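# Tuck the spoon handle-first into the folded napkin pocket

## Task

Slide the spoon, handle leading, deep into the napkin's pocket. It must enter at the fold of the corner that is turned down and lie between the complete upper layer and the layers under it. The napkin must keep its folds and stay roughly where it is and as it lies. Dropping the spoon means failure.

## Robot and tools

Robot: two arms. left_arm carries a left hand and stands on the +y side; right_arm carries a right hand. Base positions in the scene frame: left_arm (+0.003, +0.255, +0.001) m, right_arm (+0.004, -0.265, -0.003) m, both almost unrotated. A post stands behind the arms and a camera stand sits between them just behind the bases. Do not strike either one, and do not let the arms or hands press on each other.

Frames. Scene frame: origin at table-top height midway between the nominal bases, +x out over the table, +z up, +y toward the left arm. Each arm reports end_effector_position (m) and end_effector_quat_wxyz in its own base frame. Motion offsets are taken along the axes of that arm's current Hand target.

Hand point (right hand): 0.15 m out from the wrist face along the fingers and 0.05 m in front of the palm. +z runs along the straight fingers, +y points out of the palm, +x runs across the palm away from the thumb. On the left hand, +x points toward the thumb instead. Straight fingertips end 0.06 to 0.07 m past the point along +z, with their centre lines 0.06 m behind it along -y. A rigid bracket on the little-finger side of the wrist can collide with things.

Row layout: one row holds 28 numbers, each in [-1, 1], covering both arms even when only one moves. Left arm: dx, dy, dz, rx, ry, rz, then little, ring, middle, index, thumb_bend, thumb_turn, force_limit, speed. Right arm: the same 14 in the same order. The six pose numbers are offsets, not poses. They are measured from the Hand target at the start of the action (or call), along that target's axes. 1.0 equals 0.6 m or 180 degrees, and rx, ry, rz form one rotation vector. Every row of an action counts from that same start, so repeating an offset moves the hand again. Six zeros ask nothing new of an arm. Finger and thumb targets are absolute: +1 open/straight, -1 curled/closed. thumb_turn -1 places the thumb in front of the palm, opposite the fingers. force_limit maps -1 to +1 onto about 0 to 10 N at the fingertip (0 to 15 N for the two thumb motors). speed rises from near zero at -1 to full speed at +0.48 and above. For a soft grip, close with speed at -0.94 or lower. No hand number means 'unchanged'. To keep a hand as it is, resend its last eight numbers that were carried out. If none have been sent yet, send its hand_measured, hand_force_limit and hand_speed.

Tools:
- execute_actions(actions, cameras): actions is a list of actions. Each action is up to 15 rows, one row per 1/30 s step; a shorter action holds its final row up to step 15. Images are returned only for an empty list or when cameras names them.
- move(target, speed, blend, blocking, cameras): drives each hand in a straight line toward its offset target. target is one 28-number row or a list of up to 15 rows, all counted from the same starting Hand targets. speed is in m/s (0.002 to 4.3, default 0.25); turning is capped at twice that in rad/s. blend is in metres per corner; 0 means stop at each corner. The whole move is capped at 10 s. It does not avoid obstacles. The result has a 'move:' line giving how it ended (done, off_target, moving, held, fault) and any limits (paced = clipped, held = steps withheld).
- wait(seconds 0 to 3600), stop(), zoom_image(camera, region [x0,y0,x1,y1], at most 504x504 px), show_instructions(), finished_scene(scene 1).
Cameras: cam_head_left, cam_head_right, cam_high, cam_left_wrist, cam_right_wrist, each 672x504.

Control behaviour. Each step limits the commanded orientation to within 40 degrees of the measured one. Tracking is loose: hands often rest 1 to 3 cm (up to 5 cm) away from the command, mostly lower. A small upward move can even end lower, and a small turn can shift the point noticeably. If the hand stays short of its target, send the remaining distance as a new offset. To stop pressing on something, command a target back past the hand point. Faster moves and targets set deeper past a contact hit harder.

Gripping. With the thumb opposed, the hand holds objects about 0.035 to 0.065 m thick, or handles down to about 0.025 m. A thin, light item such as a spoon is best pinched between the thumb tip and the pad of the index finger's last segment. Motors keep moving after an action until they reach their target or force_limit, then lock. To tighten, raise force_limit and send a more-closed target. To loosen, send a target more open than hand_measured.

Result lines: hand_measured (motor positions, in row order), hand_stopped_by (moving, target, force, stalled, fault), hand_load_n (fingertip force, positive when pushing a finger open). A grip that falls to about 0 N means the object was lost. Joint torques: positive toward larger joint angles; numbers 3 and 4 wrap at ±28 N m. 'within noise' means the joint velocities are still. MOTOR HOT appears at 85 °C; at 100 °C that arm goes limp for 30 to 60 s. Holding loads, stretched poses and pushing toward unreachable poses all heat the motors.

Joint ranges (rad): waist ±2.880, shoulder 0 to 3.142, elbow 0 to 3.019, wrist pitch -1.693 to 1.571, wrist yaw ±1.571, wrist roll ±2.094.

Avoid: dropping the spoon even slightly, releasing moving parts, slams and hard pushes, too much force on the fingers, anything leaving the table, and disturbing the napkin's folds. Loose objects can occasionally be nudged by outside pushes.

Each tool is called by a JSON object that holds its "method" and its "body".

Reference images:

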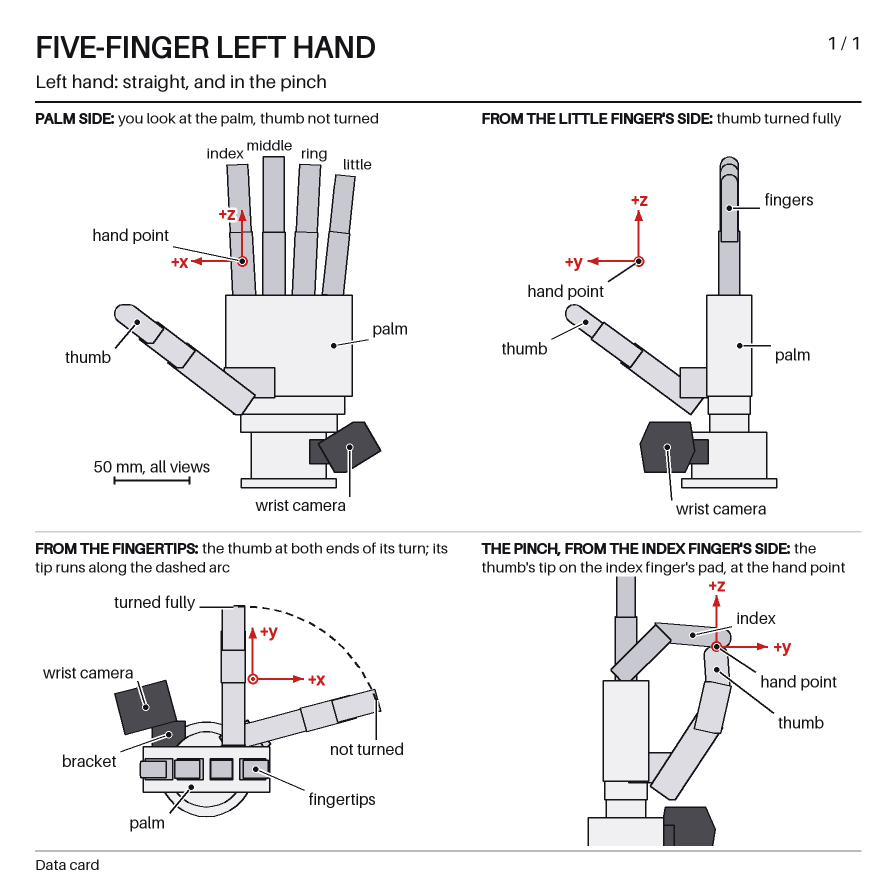

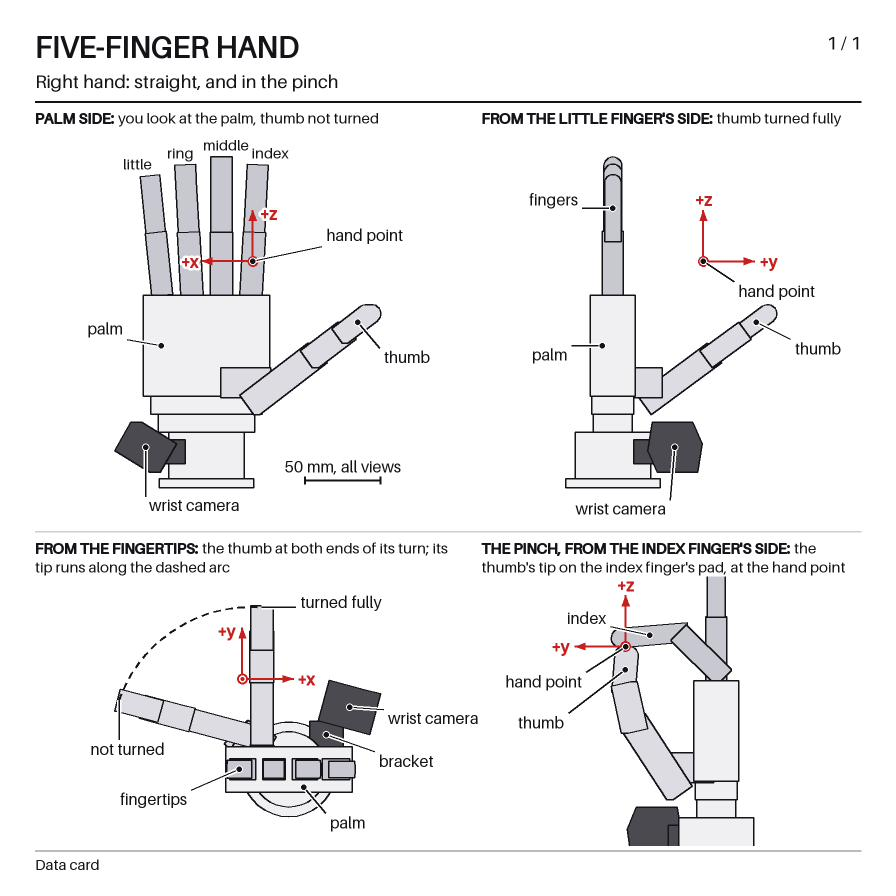

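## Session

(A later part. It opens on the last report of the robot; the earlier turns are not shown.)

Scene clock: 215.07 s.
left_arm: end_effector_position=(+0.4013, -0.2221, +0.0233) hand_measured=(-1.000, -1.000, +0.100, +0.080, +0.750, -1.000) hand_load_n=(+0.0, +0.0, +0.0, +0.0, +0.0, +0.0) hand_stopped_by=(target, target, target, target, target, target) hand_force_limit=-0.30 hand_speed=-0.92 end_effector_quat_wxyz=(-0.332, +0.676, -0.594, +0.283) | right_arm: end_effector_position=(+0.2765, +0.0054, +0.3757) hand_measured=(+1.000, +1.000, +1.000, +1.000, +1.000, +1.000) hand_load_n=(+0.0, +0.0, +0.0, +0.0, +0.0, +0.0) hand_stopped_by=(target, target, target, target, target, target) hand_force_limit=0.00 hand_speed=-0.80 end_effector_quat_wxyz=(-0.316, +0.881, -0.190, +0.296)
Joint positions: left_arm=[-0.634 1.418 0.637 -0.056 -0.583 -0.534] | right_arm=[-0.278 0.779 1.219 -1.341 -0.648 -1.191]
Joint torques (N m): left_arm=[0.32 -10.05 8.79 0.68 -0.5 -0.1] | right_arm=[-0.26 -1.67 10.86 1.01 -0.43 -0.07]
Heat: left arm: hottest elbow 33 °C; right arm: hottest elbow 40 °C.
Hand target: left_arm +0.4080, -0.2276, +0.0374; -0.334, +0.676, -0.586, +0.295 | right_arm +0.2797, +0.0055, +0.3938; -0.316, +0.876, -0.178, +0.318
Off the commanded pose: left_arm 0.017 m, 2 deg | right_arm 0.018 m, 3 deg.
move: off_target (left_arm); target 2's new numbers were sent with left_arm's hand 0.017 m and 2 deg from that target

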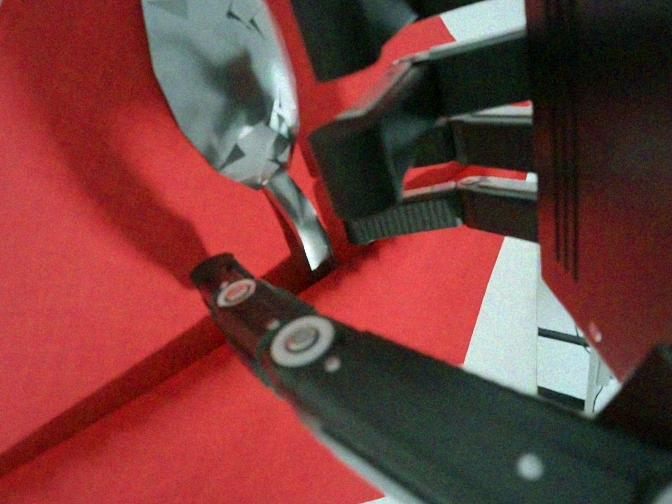

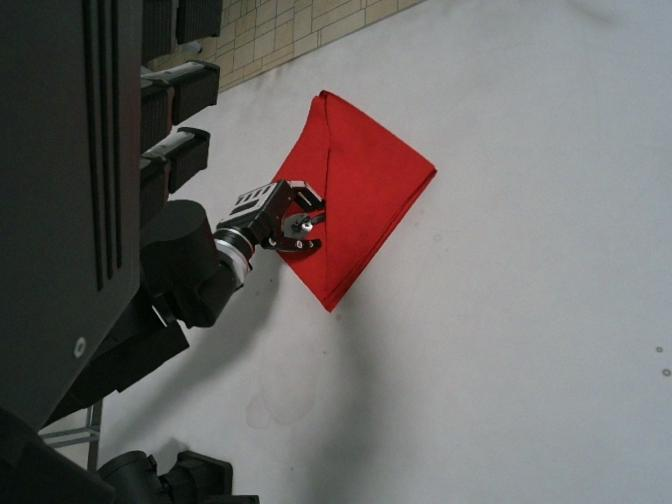

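{"method": "move", "body": {"target": [0.0,-0.0531,-0.04,0,0,0,-1,-1,0.1,0.08,0.75,-1,-0.3,-0.92,0,0,0,0,0,0,1,1,1,1,1,1,0,-0.8], "speed": 0.04, "cameras": ["cam_left_wrist","cam_right_wrist"]}}

{"method": "zoom_image", "body": {"camera": "cam_right_wrist", "region": [230, 150, 350, 260]}}

Scene clock: 217.23 s.
left_arm: end_effector_position=(+0.3911, -0.2146, +0.0505) hand_measured=(-1.000, -1.000, +0.100, +0.080, +0.750, -1.000) hand_load_n=(+0.0, +0.0, +0.0, +0.0, +0.0, +0.0) hand_stopped_by=(target, target, target, target, target, target) hand_force_limit=-0.30 hand_speed=-0.92 end_effector_quat_wxyz=(-0.330, +0.677, -0.600, +0.271) | right_arm: end_effector_position=(+0.2765, +0.0054, +0.3757) hand_measured=(+1.000, +1.000, +1.000, +1.000, +1.000, +1.000) hand_load_n=(+0.0, +0.0, +0.0, +0.0, +0.0, +0.0) hand_stopped_by=(target, target, target, target, target, target) hand_force_limit=0.00 hand_speed=-0.80 end_effector_quat_wxyz=(-0.316, +0.881, -0.190, +0.296)
Joint positions: left_arm=[-0.634 1.327 0.658 -0.196 -0.583 -0.534] | right_arm=[-0.278 0.779 1.219 -1.341 -0.648 -1.191]
Joint torques (N m): left_arm=[0.32 -9.23 11.92 0.68 -0.49 -0.09] | right_arm=[-0.38 -1.61 10.82 1.03 -0.43 -0.07]
Heat: left arm: hottest elbow 34 °C; right arm: hottest elbow 40 °C.
Hand target: left_arm +0.4080, -0.2272, +0.0772; -0.334, +0.676, -0.586, +0.295 | right_arm +0.2797, +0.0055, +0.3938; -0.316, +0.876, -0.178, +0.318
Off the commanded pose: left_arm 0.034 m, 3 deg | right_arm 0.018 m, 3 deg.
move: off_target (left_arm)

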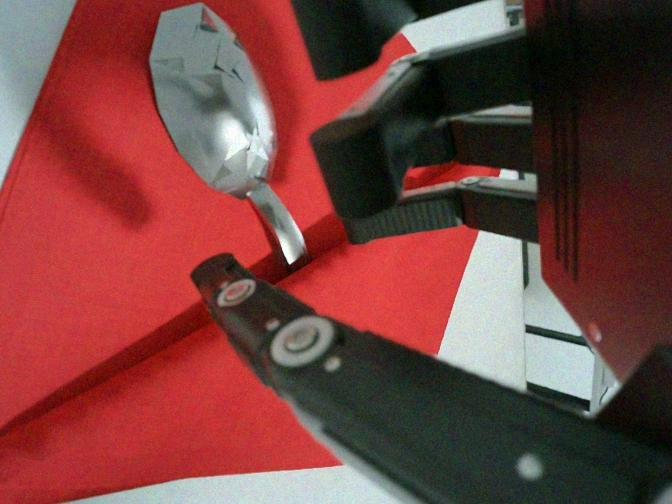

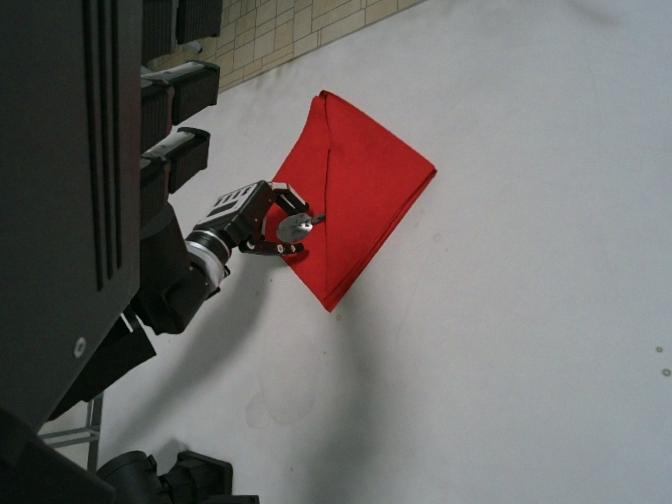

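Scaled by 4.200 from the camera's image (finer frame: 960x720).

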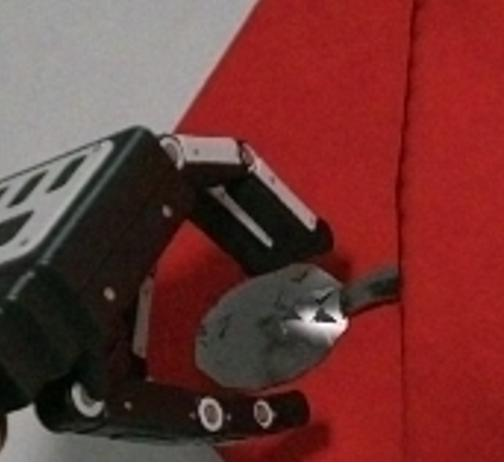

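{"method": "move", "body": {"target": [0.0,-0.0335,0.0444,0,0,0,-1,-1,0.2,0.2,0.45,-1,-0.3,-0.8,0,0,0,0,0,0,1,1,1,1,1,1,0,-0.8], "speed": 0.05, "cameras": ["cam_left_wrist","cam_right_wrist"]}}

{"method": "zoom_image", "body": {"camera": "cam_right_wrist", "region": [230, 150, 350, 260]}}

Scene clock: 219.57 s.
left_arm: end_effector_position=(+0.4190, -0.2098, +0.0580) hand_measured=(-1.000, -1.000, +0.200, +0.200, +0.450, -1.000) hand_load_n=(+0.0, +0.0, +0.0, +0.0, +0.0, +0.0) hand_stopped_by=(target, target, target, target, target, target) hand_force_limit=-0.30 hand_speed=-0.80 end_effector_quat_wxyz=(-0.328, +0.683, -0.593, +0.272) | right_arm: end_effector_position=(+0.2765, +0.0054, +0.3757) hand_measured=(+1.000, +1.000, +1.000, +1.000, +1.000, +1.000) hand_load_n=(+0.0, +0.0, +0.0, +0.0, +0.0, +0.0) hand_stopped_by=(target, target, target, target, target, target) hand_force_limit=0.00 hand_speed=-0.80 end_effector_quat_wxyz=(-0.316, +0.881, -0.190, +0.296)
Joint positions: left_arm=[-0.577 1.364 0.713 -0.191 -0.548 -0.505] | right_arm=[-0.278 0.779 1.219 -1.341 -0.648 -1.191]
Joint torques (N m): left_arm=[1.26 -7.65 12.16 1.96 -0.15 0.11] | right_arm=[-0.44 -1.73 10.81 1.06 -0.42 -0.08]
Heat: left arm: hottest elbow 34 °C; right arm: hottest elbow 40 °C.
Hand target: left_arm +0.4411, -0.2226, +0.0773; -0.334, +0.676, -0.586, +0.295 | right_arm +0.2797, +0.0055, +0.3938; -0.316, +0.876, -0.178, +0.318
Off the commanded pose: left_arm 0.032 m, 3 deg | right_arm 0.018 m, 3 deg.
move: off_target (left_arm)

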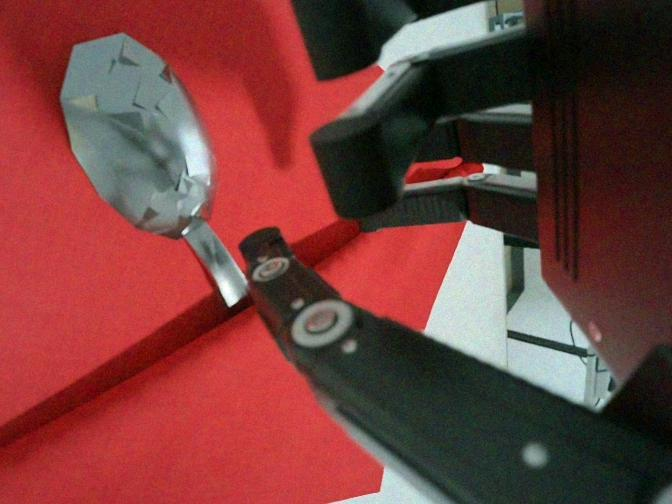

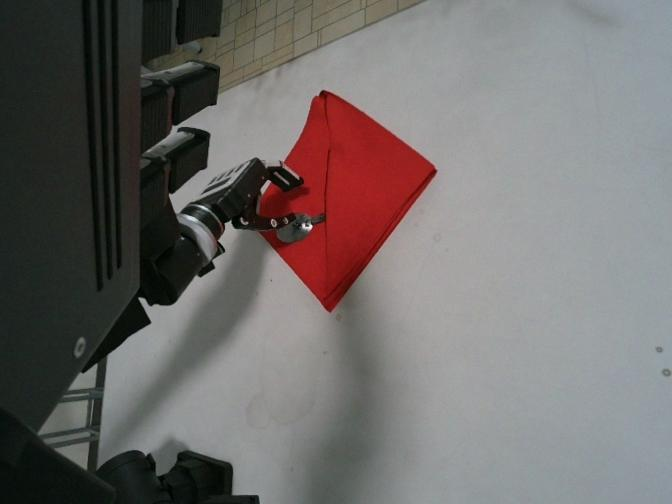

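Scaled by 4.200 from the camera's image (finer frame: 960x720).

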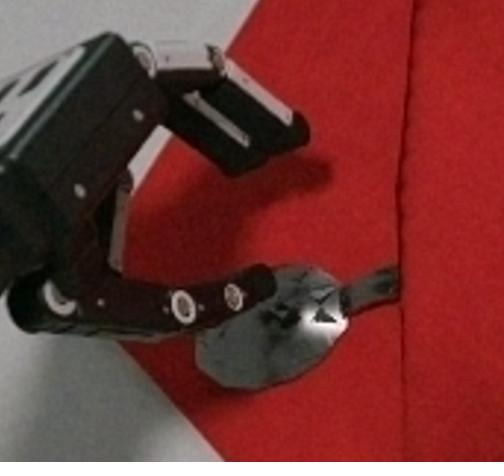

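{"method": "move", "body": {"target": [[0,0,0,0,0,0,-1,-1,0.2,0.2,1,1,-0.3,-0.3,0,0,0,0,0,0,1,1,1,1,1,1,0,-0.8],[-0.0004,0.0399,0.03,0,0,0,-1,-1,0.2,0.2,1,1,-0.3,-0.3,0,0,0,0,0,0,1,1,1,1,1,1,0,-0.8]], "speed": 0.04, "cameras": ["cam_left_wrist","cam_right_wrist"]}}

{"method": "zoom_image", "body": {"camera": "cam_right_wrist", "region": [230, 150, 350, 260]}}

Scene clock: 223.57 s.
left_arm: end_effector_position=(+0.4328, -0.2183, +0.0438) hand_measured=(-1.000, -1.000, +0.200, +0.200, +1.000, +1.000) hand_load_n=(+0.0, +0.5, +0.0, +0.0, +0.0, +0.0) hand_stopped_by=(target, target, target, target, target, target) hand_force_limit=-0.30 hand_speed=-0.30 end_effector_quat_wxyz=(-0.332, +0.679, -0.589, +0.285) | right_arm: end_effector_position=(+0.2765, +0.0054, +0.3757) hand_measured=(+1.000, +1.000, +1.000, +1.000, +1.000, +1.000) hand_load_n=(+0.0, +0.0, -0.5, +0.0, +0.0, +0.0) hand_stopped_by=(target, target, target, target, target, target) hand_force_limit=0.00 hand_speed=-0.80 end_effector_quat_wxyz=(-0.316, +0.881, -0.190, +0.296)
Joint positions: left_arm=[-0.577 1.428 0.713 -0.093 -0.548 -0.494] | right_arm=[-0.278 0.779 1.219 -1.341 -0.648 -1.191]
Joint torques (N m): left_arm=[1.38 -8.41 8.66 2.02 -0.15 0.1] | right_arm=[-0.44 -1.73 10.86 1.06 -0.42 -0.08]
Heat: left arm: hottest elbow 34 °C; right arm: hottest elbow 40 °C.
Hand target: left_arm +0.4410, -0.2226, +0.0473; -0.334, +0.676, -0.586, +0.295 | right_arm +0.2797, +0.0055, +0.3938; -0.316, +0.876, -0.178, +0.318
Off the commanded pose: left_arm 0.010 m, 1 deg | right_arm 0.018 m, 3 deg.
move: done

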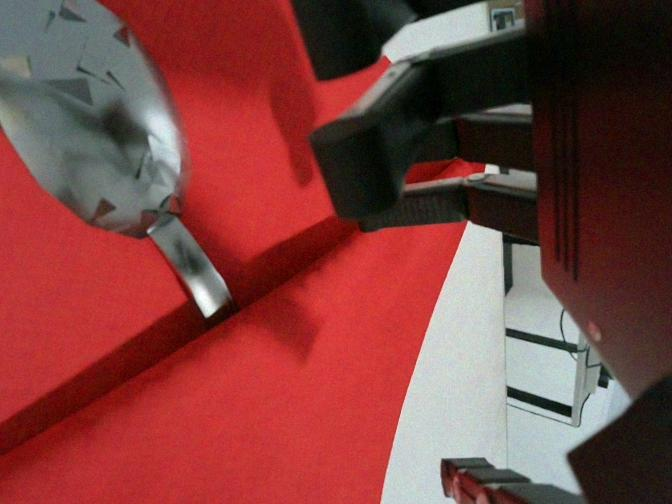

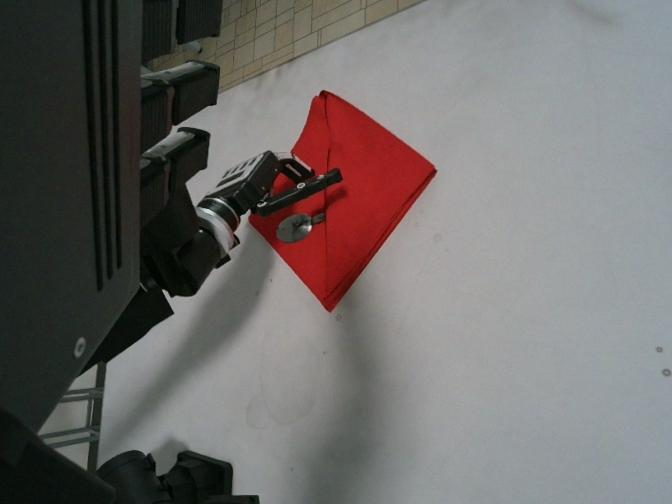

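Scaled by 4.200 from the camera's image (finer frame: 960x720).

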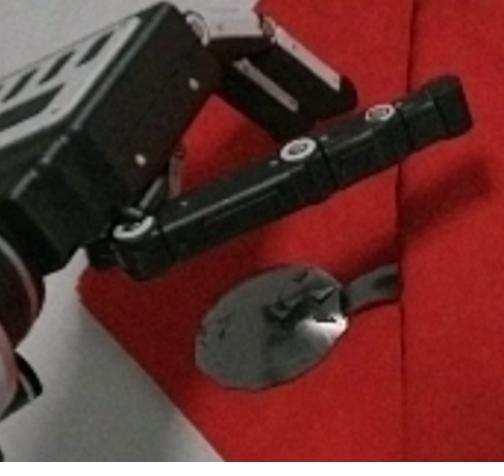

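{"method": "move", "body": {"target": [[-0.025,0.0,0.0,0,0,0,-1,-1,0.2,0.2,1,1,-0.3,-0.3,0,0,0,0,0,0,1,1,1,1,1,1,0,-0.8],[-0.0252,0.0266,0.02,0,0,0,-1,-1,0.2,0.2,1,1,-0.3,-0.3,0,0,0,0,0,0,1,1,1,1,1,1,0,-0.8]], "speed": 0.03, "cameras": ["cam_left_wrist","cam_right_wrist"]}}

{"method": "zoom_image", "body": {"camera": "cam_right_wrist", "region": [230, 150, 350, 260]}}

Scene clock: 226.17 s.
left_arm: end_effector_position=(+0.4349, -0.2062, +0.0284) hand_measured=(-1.000, -1.000, +0.200, +0.200, +1.000, +1.000) hand_load_n=(+0.0, +0.0, +0.0, +0.0, +0.0, +0.0) hand_stopped_by=(target, target, target, target, target, target) hand_force_limit=-0.30 hand_speed=-0.30 end_effector_quat_wxyz=(-0.332, +0.679, -0.587, +0.290) | right_arm: end_effector_position=(+0.2765, +0.0054, +0.3757) hand_measured=(+1.000, +1.000, +1.000, +1.000, +1.000, +1.000) hand_load_n=(+0.0, +0.0, +0.0, +0.0, +0.0, +0.0) hand_stopped_by=(target, target, target, target, target, target) hand_force_limit=0.00 hand_speed=-0.80 end_effector_quat_wxyz=(-0.316, +0.881, -0.190, +0.296)
Joint positions: left_arm=[-0.546 1.45 0.674 -0.008 -0.526 -0.47] | right_arm=[-0.278 0.779 1.219 -1.341 -0.648 -1.191]
Joint torques (N m): left_arm=[1.38 -8.23 7.36 2.06 -0.12 0.1] | right_arm=[-0.44 -1.73 10.82 1.06 -0.43 -0.08]
Heat: left arm: hottest elbow 34 °C; right arm: hottest elbow 40 °C.
Hand target: left_arm +0.4389, -0.2078, +0.0272; -0.334, +0.676, -0.586, +0.295 | right_arm +0.2797, +0.0055, +0.3938; -0.316, +0.876, -0.178, +0.318
Off the commanded pose: left_arm 0.005 m, 1 deg | right_arm 0.018 m, 3 deg.
move: done

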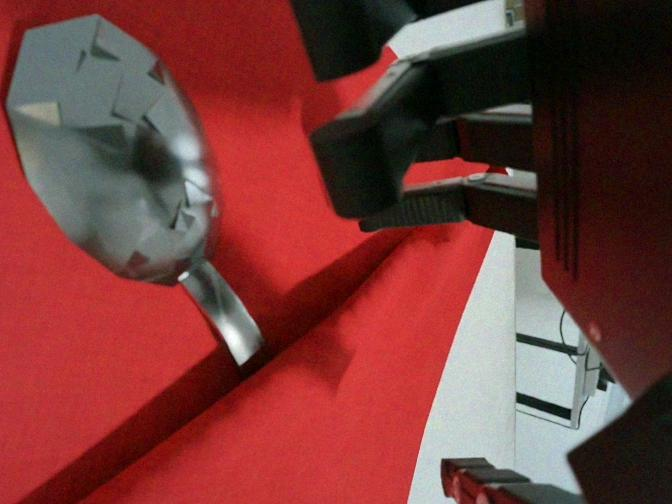

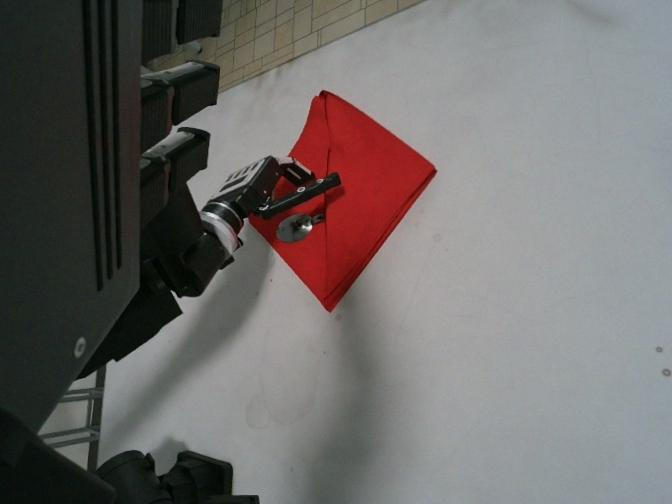

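Scaled by 4.200 from the camera's image (finer frame: 960x720).

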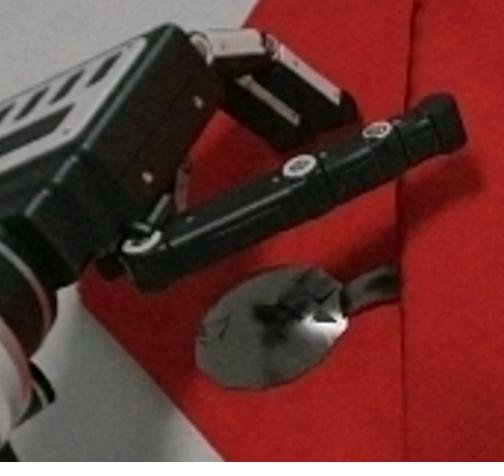

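{"method": "move", "body": {"target": [0,0.0106,0.008,0,0,0,-1,-1,0.2,0.2,1,1,-0.3,-0.3,0,0,0,0,0,0,1,1,1,1,1,1,0,-0.8], "speed": 0.02, "cameras": ["cam_left_wrist"]}}

Scene clock: 227.50 s.
left_arm: end_effector_position=(+0.4351, -0.2064, +0.0212) hand_measured=(-1.000, -1.000, +0.200, +0.200, +1.000, +1.000) hand_load_n=(+0.0, +0.0, +0.0, +0.0, +0.0, -0.5) hand_stopped_by=(target, target, target, target, target, target) hand_force_limit=-0.30 hand_speed=-0.30 end_effector_quat_wxyz=(-0.332, +0.679, -0.586, +0.291) | right_arm: end_effector_position=(+0.2765, +0.0054, +0.3757) hand_measured=(+1.000, +1.000, +1.000, +1.000, +1.000, +1.000) hand_load_n=(+0.0, +0.0, +0.0, +0.0, +0.0, +0.0) hand_stopped_by=(target, target, target, target, target, target) hand_force_limit=0.00 hand_speed=-0.80 end_effector_quat_wxyz=(-0.316, +0.881, -0.190, +0.296)
Joint positions: left_arm=[-0.546 1.468 0.666 0.019 -0.526 -0.47] | right_arm=[-0.278 0.779 1.219 -1.341 -0.648 -1.191]
Joint torques (N m): left_arm=[1.14 -8.35 7.19 2.04 -0.12 0.11] | right_arm=[-0.44 -1.9 10.78 1.06 -0.43 -0.07]
Heat: left arm: hottest elbow 34 °C; right arm: hottest elbow 40 °C.
Hand target: left_arm +0.4389, -0.2079, +0.0192; -0.334, +0.676, -0.586, +0.295 | right_arm +0.2797, +0.0055, +0.3938; -0.316, +0.876, -0.178, +0.318
Off the commanded pose: left_arm 0.005 m, 1 deg | right_arm 0.018 m, 3 deg.
move: done

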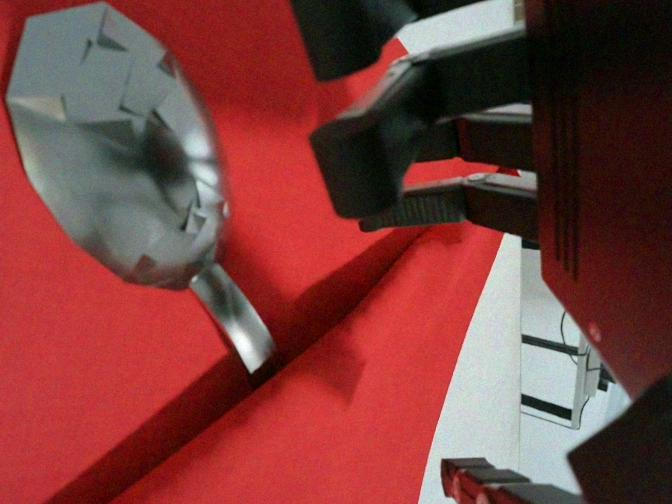

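{"method": "move", "body": {"target": [0,0.0106,0.008,0,0,0,-1,-1,0.2,0.2,1,1,-0.3,-0.3,0,0,0,0,0,0,1,1,1,1,1,1,0,-0.8], "speed": 0.02, "cameras": ["cam_left_wrist","cam_right_wrist"]}}

Scene clock: 228.60 s.
left_arm: end_effector_position=(+0.4385, -0.2084, +0.0200) hand_measured=(-1.000, -1.000, +0.200, +0.200, +1.000, +1.000) hand_load_n=(+0.5, +0.5, -1.0, +0.0, +0.0, +0.0) hand_stopped_by=(target, target, target, target, target, target) hand_force_limit=-0.30 hand_speed=-0.30 end_effector_quat_wxyz=(-0.334, +0.678, -0.583, +0.298) | right_arm: end_effector_position=(+0.2765, +0.0054, +0.3757) hand_measured=(+1.000, +1.000, +1.000, +1.000, +1.000, +1.000) hand_load_n=(+0.0, +0.0, +0.0, +0.0, +0.0, -0.5) hand_stopped_by=(target, target, target, target, target, target) hand_force_limit=0.00 hand_speed=-0.80 end_effector_quat_wxyz=(-0.316, +0.881, -0.190, +0.296)
Joint positions: left_arm=[-0.546 1.479 0.663 0.05 -0.526 -0.468] | right_arm=[-0.278 0.779 1.219 -1.341 -0.648 -1.191]
Joint torques (N m): left_arm=[1.26 -7.53 6.74 1.92 -0.13 0.1] | right_arm=[-0.5 -1.85 10.81 1.03 -0.43 -0.08]
Heat: left arm: hottest elbow 34 °C; right arm: hottest elbow 40 °C.
Hand target: left_arm +0.4389, -0.2079, +0.0113; -0.334, +0.676, -0.586, +0.295 | right_arm +0.2797, +0.0055, +0.3938; -0.316, +0.876, -0.178, +0.318
Off the commanded pose: left_arm 0.009 m, 0 deg | right_arm 0.018 m, 3 deg.
move: done

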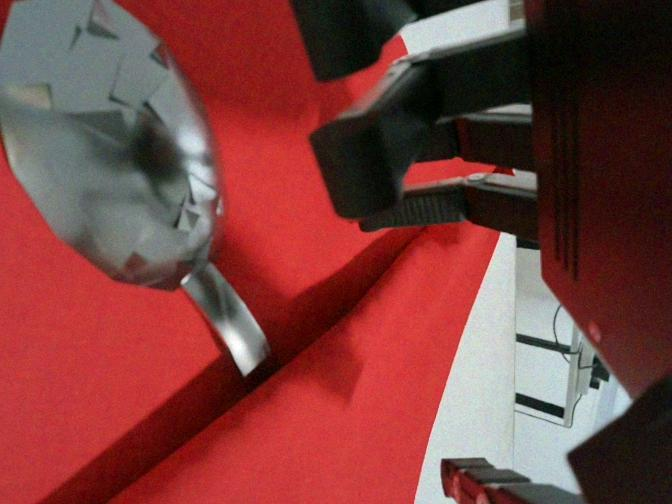

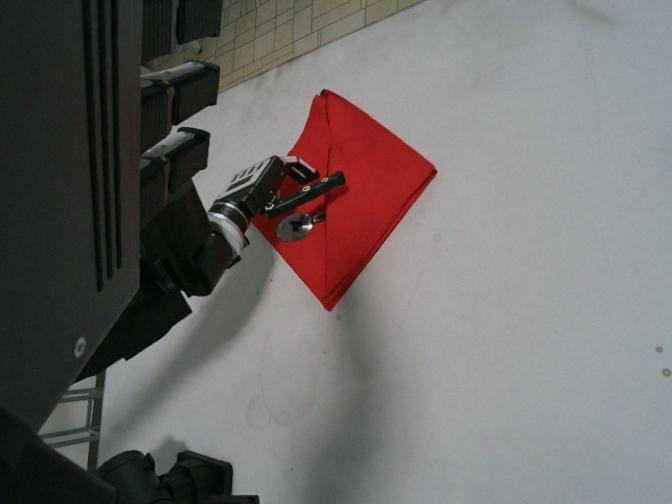

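{"method": "move", "body": {"target": [[-0.0123,0.0153,-0.0231,0,0,0,-1,-1,0.2,0.2,1,1,-0.3,-0.3,0,0,0,0,0,0,1,1,1,1,1,1,0,-0.8]], "speed": 0.02, "cameras": ["cam_left_wrist","cam_right_wrist"]}}

{"method": "zoom_image", "body": {"camera": "cam_right_wrist", "region": [230, 150, 350, 260]}}

Scene clock: 230.43 s.
left_arm: end_effector_position=(+0.4298, -0.2057, +0.0196) hand_measured=(-1.000, -1.000, +0.200, +0.200, +1.000, +1.000) hand_load_n=(+0.0, +0.0, +1.0, +0.0, +0.0, +0.0) hand_stopped_by=(target, target, target, target, target, target) hand_force_limit=-0.30 hand_speed=-0.30 end_effector_quat_wxyz=(-0.333, +0.680, -0.579, +0.303) | right_arm: end_effector_position=(+0.2765, +0.0054, +0.3757) hand_measured=(+1.000, +1.000, +1.000, +1.000, +1.000, +1.000) hand_load_n=(+0.0, +0.0, -0.5, +0.0, +0.0, +0.0) hand_stopped_by=(target, target, target, target, target, target) hand_force_limit=0.00 hand_speed=-0.80 end_effector_quat_wxyz=(-0.316, +0.881, -0.190, +0.296)
Joint positions: left_arm=[-0.551 1.457 0.632 0.065 -0.528 -0.479] | right_arm=[-0.278 0.779 1.219 -1.341 -0.648 -1.191]
Joint torques (N m): left_arm=[0.09 -9.05 5.61 1.24 -0.42 0] | right_arm=[-0.32 -1.61 10.8 1.06 -0.43 -0.06]
Heat: left arm: hottest elbow 34 °C; right arm: hottest elbow 40 °C.
Hand target: left_arm +0.4215, -0.2029, +0.0122; -0.334, +0.676, -0.586, +0.295 | right_arm +0.2797, +0.0055, +0.3938; -0.316, +0.876, -0.178, +0.318
Off the commanded pose: left_arm 0.011 m, 1 deg | right_arm 0.018 m, 3 deg.
move: off_target (left_arm)

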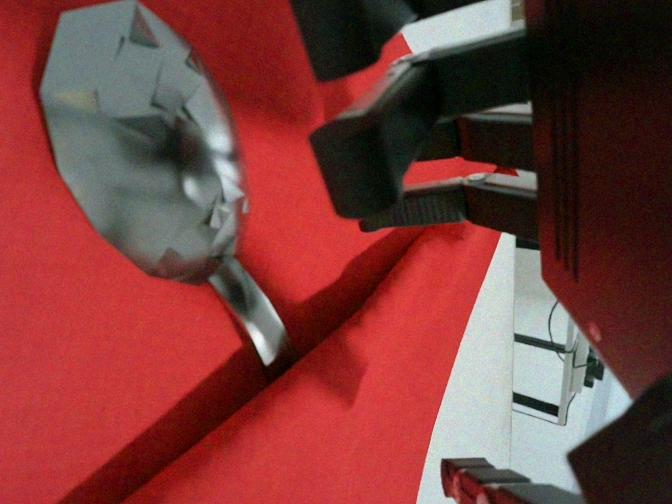

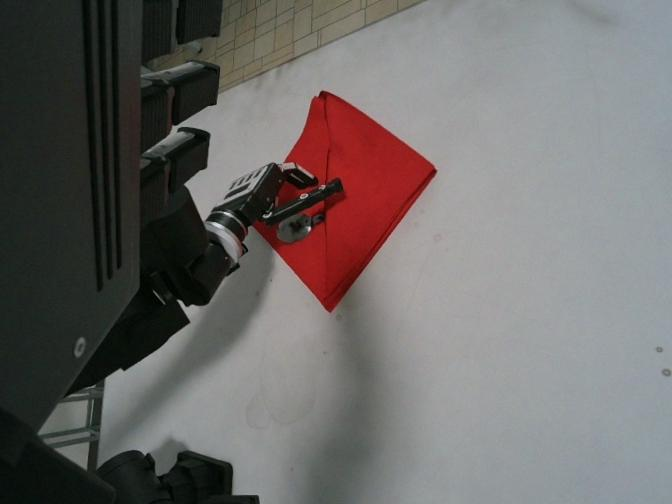

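Scaled by 4.200 from the camera's image (finer frame: 960x720).

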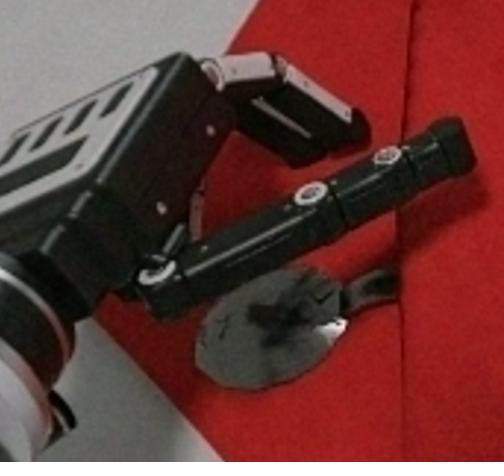

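{"method": "move", "body": {"target": [[0,0.0106,0.008,0,0,0,-1,-1,0.2,0.2,1,1,-0.3,-0.3,0,0,0,0,0,0,1,1,1,1,1,1,0,-0.8],[-0.0123,0.0259,-0.0151,0,0,0,-1,-1,0.2,0.2,1,1,-0.3,-0.3,0,0,0,0,0,0,1,1,1,1,1,1,0,-0.8]], "speed": 0.02, "cameras": ["cam_left_wrist","cam_right_wrist"]}}

{"method": "zoom_image", "body": {"camera": "cam_right_wrist", "region": [230, 150, 350, 260]}}

Scene clock: 232.97 s.
left_arm: end_effector_position=(+0.4176, -0.2005, +0.0189) hand_measured=(-1.000, -1.000, +0.200, +0.200, +1.000, +1.000) hand_load_n=(+0.0, +0.0, +1.0, +0.0, +0.0, -0.5) hand_stopped_by=(target, target, target, target, target, target) hand_force_limit=-0.30 hand_speed=-0.30 end_effector_quat_wxyz=(-0.337, +0.678, -0.575, +0.310) | right_arm: end_effector_position=(+0.2765, +0.0054, +0.3757) hand_measured=(+1.000, +1.000, +1.000, +1.000, +1.000, +1.000) hand_load_n=(+0.0, +0.0, +0.0, +0.0, +0.0, +0.0) hand_stopped_by=(target, target, target, target, target, target) hand_force_limit=0.00 hand_speed=-0.80 end_effector_quat_wxyz=(-0.316, +0.881, -0.190, +0.296)
Joint positions: left_arm=[-0.56 1.427 0.585 0.097 -0.54 -0.482] | right_arm=[-0.278 0.779 1.219 -1.341 -0.648 -1.191]
Joint torques (N m): left_arm=[0.03 -7.94 5.08 0.8 -0.35 -0.08] | right_arm=[-0.38 -1.79 10.84 1.05 -0.43 -0.08]
Heat: left arm: hottest elbow 34 °C; right arm: hottest elbow 40 °C.
Hand target: left_arm +0.4040, -0.1980, +0.0052; -0.334, +0.676, -0.586, +0.295 | right_arm +0.2797, +0.0055, +0.3938; -0.316, +0.876, -0.178, +0.318
Off the commanded pose: left_arm 0.019 m, 2 deg | right_arm 0.018 m, 3 deg.
move: off_target (left_arm)

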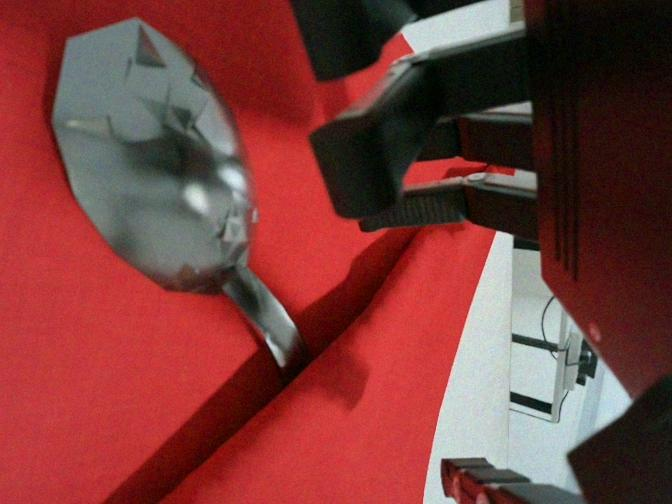

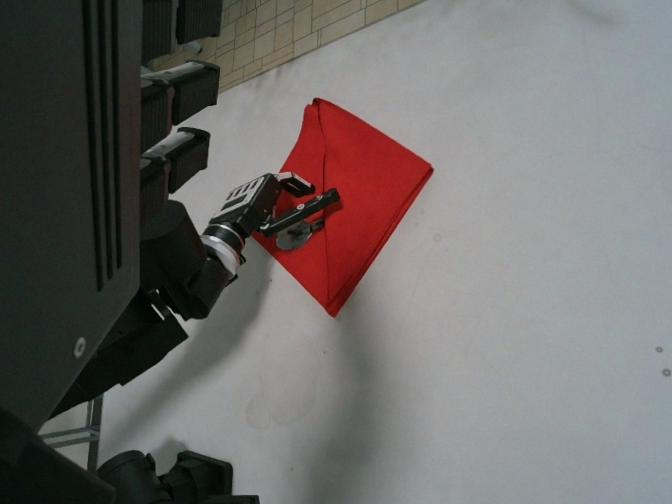

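Scaled by 4.200 from the camera's image (finer frame: 960x720).

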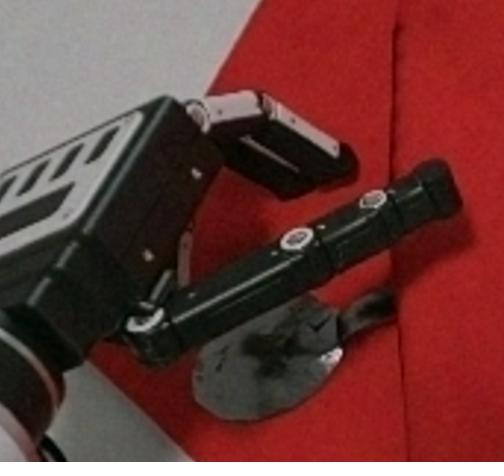

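{"method": "move", "body": {"target": [-0.0211,0.0185,-0.0245,0,0,0,-1,-1,0.2,0.2,1,1,-0.3,-0.3,0,0,0,0,0,0,1,1,1,1,1,1,0,-0.8], "speed": 0.02, "cameras": ["cam_left_wrist","cam_right_wrist"]}}

{"method": "zoom_image", "body": {"camera": "cam_right_wrist", "region": [230, 150, 350, 260]}}

Scene clock: 235.03 s.
left_arm: end_effector_position=(+0.3981, -0.1911, +0.0188) hand_measured=(-1.000, -1.000, +0.200, +0.200, +1.000, +1.000) hand_load_n=(+0.0, +0.5, +1.5, +0.0, +0.0, +0.0) hand_stopped_by=(target, target, target, target, target, target) hand_force_limit=-0.30 hand_speed=-0.30 end_effector_quat_wxyz=(-0.337, +0.678, -0.575, +0.310) | right_arm: end_effector_position=(+0.2765, +0.0054, +0.3757) hand_measured=(+1.000, +1.000, +1.000, +1.000, +1.000, +1.000) hand_load_n=(-0.5, +0.0, +0.0, -0.5, +0.0, -0.5) hand_stopped_by=(target, target, target, target, target, target) hand_force_limit=0.00 hand_speed=-0.80 end_effector_quat_wxyz=(-0.316, +0.881, -0.190, +0.296)
Joint positions: left_arm=[-0.568 1.372 0.528 0.097 -0.546 -0.488] | right_arm=[-0.278 0.779 1.219 -1.341 -0.648 -1.191]
Joint torques (N m): left_arm=[0.21 -7 5.04 0.69 -0.35 -0.07] | right_arm=[-0.44 -1.73 10.82 1.02 -0.42 -0.07]
Heat: left arm: hottest elbow 34 °C; right arm: hottest elbow 40 °C.
Hand target: left_arm +0.3840, -0.1880, +0.0051; -0.334, +0.676, -0.586, +0.295 | right_arm +0.2797, +0.0055, +0.3938; -0.316, +0.876, -0.178, +0.318
Off the commanded pose: left_arm 0.020 m, 2 deg | right_arm 0.018 m, 3 deg.
move: off_target (left_arm)

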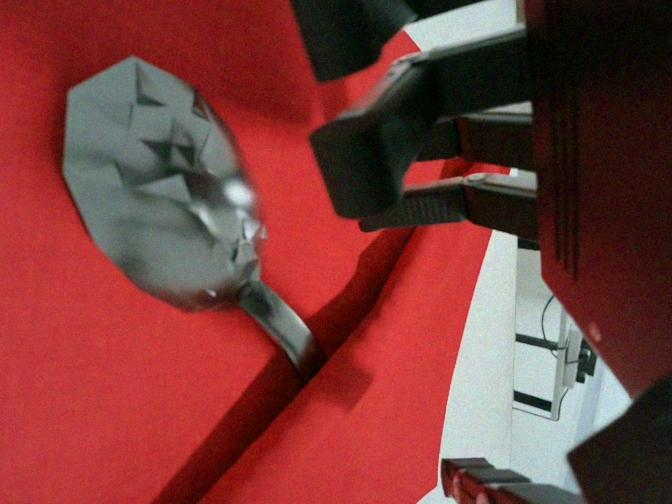

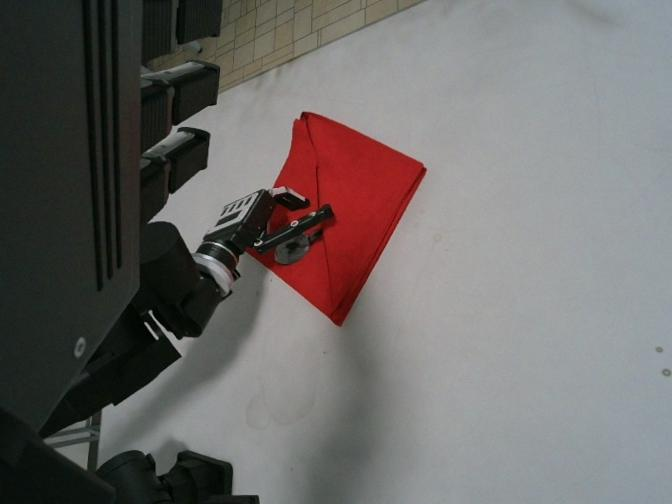

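Scaled by 4.200 from the camera's image (finer frame: 960x720).

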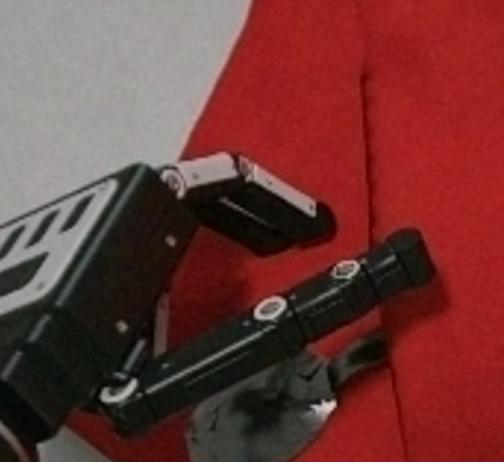

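{"method": "move", "body": {"target": [[0,-0.0226,-0.017,0,0,0,-1,-1,0.2,0.2,1,1,-0.3,-0.3,0,0,0,0,0,0,1,1,1,1,1,1,0,-0.8],[-0.0,-0.102,-0.0769,0,0,0,-1,-1,0.2,0.2,1,1,-0.3,-0.3,0,0,0,0,0,0,1,1,1,1,1,1,0,-0.8]], "speed": 0.06, "blend": 0.01, "cameras": ["cam_left_wrist","cam_right_wrist","cam_high"]}}

{"method": "zoom_image", "body": {"camera": "cam_right_wrist", "region": [230, 150, 350, 260]}}

{"method": "zoom_image", "body": {"camera": "cam_high", "region": [310, 130, 430, 245]}}

Scene clock: 237.67 s.
left_arm: end_effector_position=(+0.3685, -0.1733, +0.0562) hand_measured=(-1.000, -1.000, +0.200, +0.200, +1.000, +1.000) hand_load_n=(+0.0, +0.0, +0.0, +0.0, +0.0, +0.0) hand_stopped_by=(target, target, target, target, target, target) hand_force_limit=-0.30 hand_speed=-0.30 end_effector_quat_wxyz=(-0.332, +0.677, -0.599, +0.270) | right_arm: end_effector_position=(+0.2765, +0.0054, +0.3757) hand_measured=(+1.000, +1.000, +1.000, +1.000, +1.000, +1.000) hand_load_n=(+0.0, +0.0, +0.0, +0.0, +0.0, +0.0) hand_stopped_by=(target, target, target, target, target, target) hand_force_limit=0.00 hand_speed=-0.80 end_effector_quat_wxyz=(-0.316, +0.881, -0.190, +0.296)
Joint positions: left_arm=[-0.571 1.191 0.558 -0.203 -0.546 -0.479] | right_arm=[-0.278 0.779 1.219 -1.341 -0.648 -1.191]
Joint torques (N m): left_arm=[0.26 -7.12 12.15 0.72 -0.34 -0.08] | right_arm=[-0.44 -1.79 10.82 1.02 -0.43 -0.07]
Heat: left arm: hottest elbow 34 °C; right arm: hottest elbow 40 °C.
Hand target: left_arm +0.3840, -0.1874, +0.0818; -0.334, +0.676, -0.586, +0.295 | right_arm +0.2797, +0.0055, +0.3938; -0.316, +0.876, -0.178, +0.318
Off the commanded pose: left_arm 0.033 m, 3 deg | right_arm 0.018 m, 3 deg.
move: off_target (left_arm); blend cut to 0.0085 m at target 1
Images, in order (width x height): cam_high 672x504, cam_left_wrist 672x504, cam_right_wrist 672x504.

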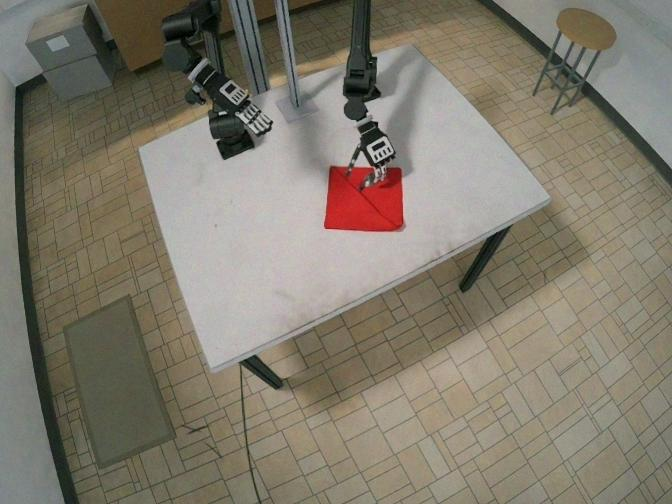

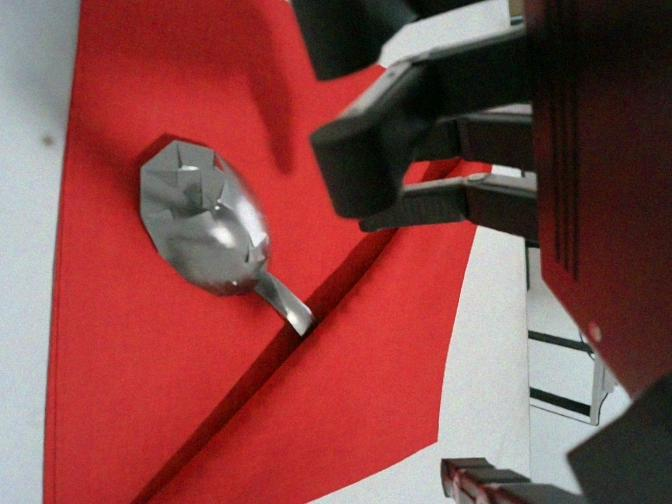

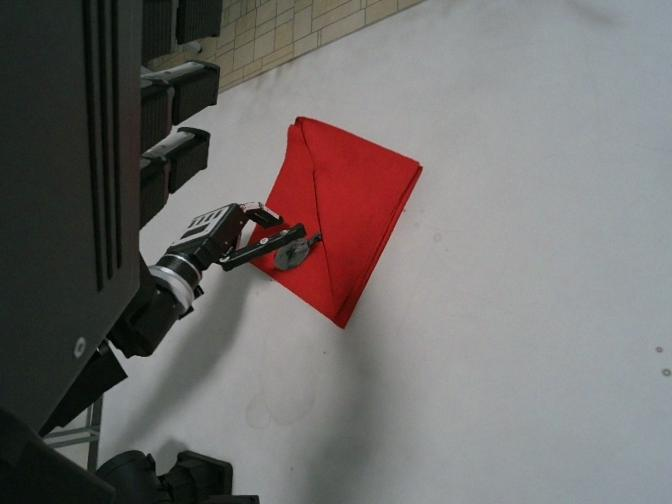

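Scaled by 4.200 from the camera's image (finer frame: 960x720).

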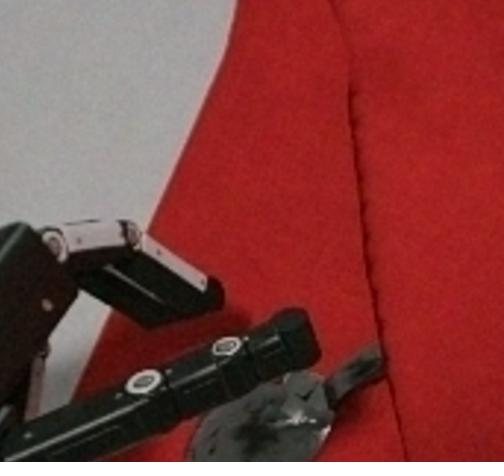

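Scaled by 4.200 from the camera's image (finer frame: 960x720).

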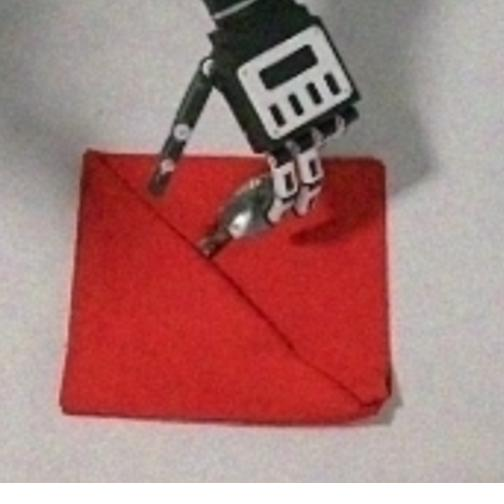

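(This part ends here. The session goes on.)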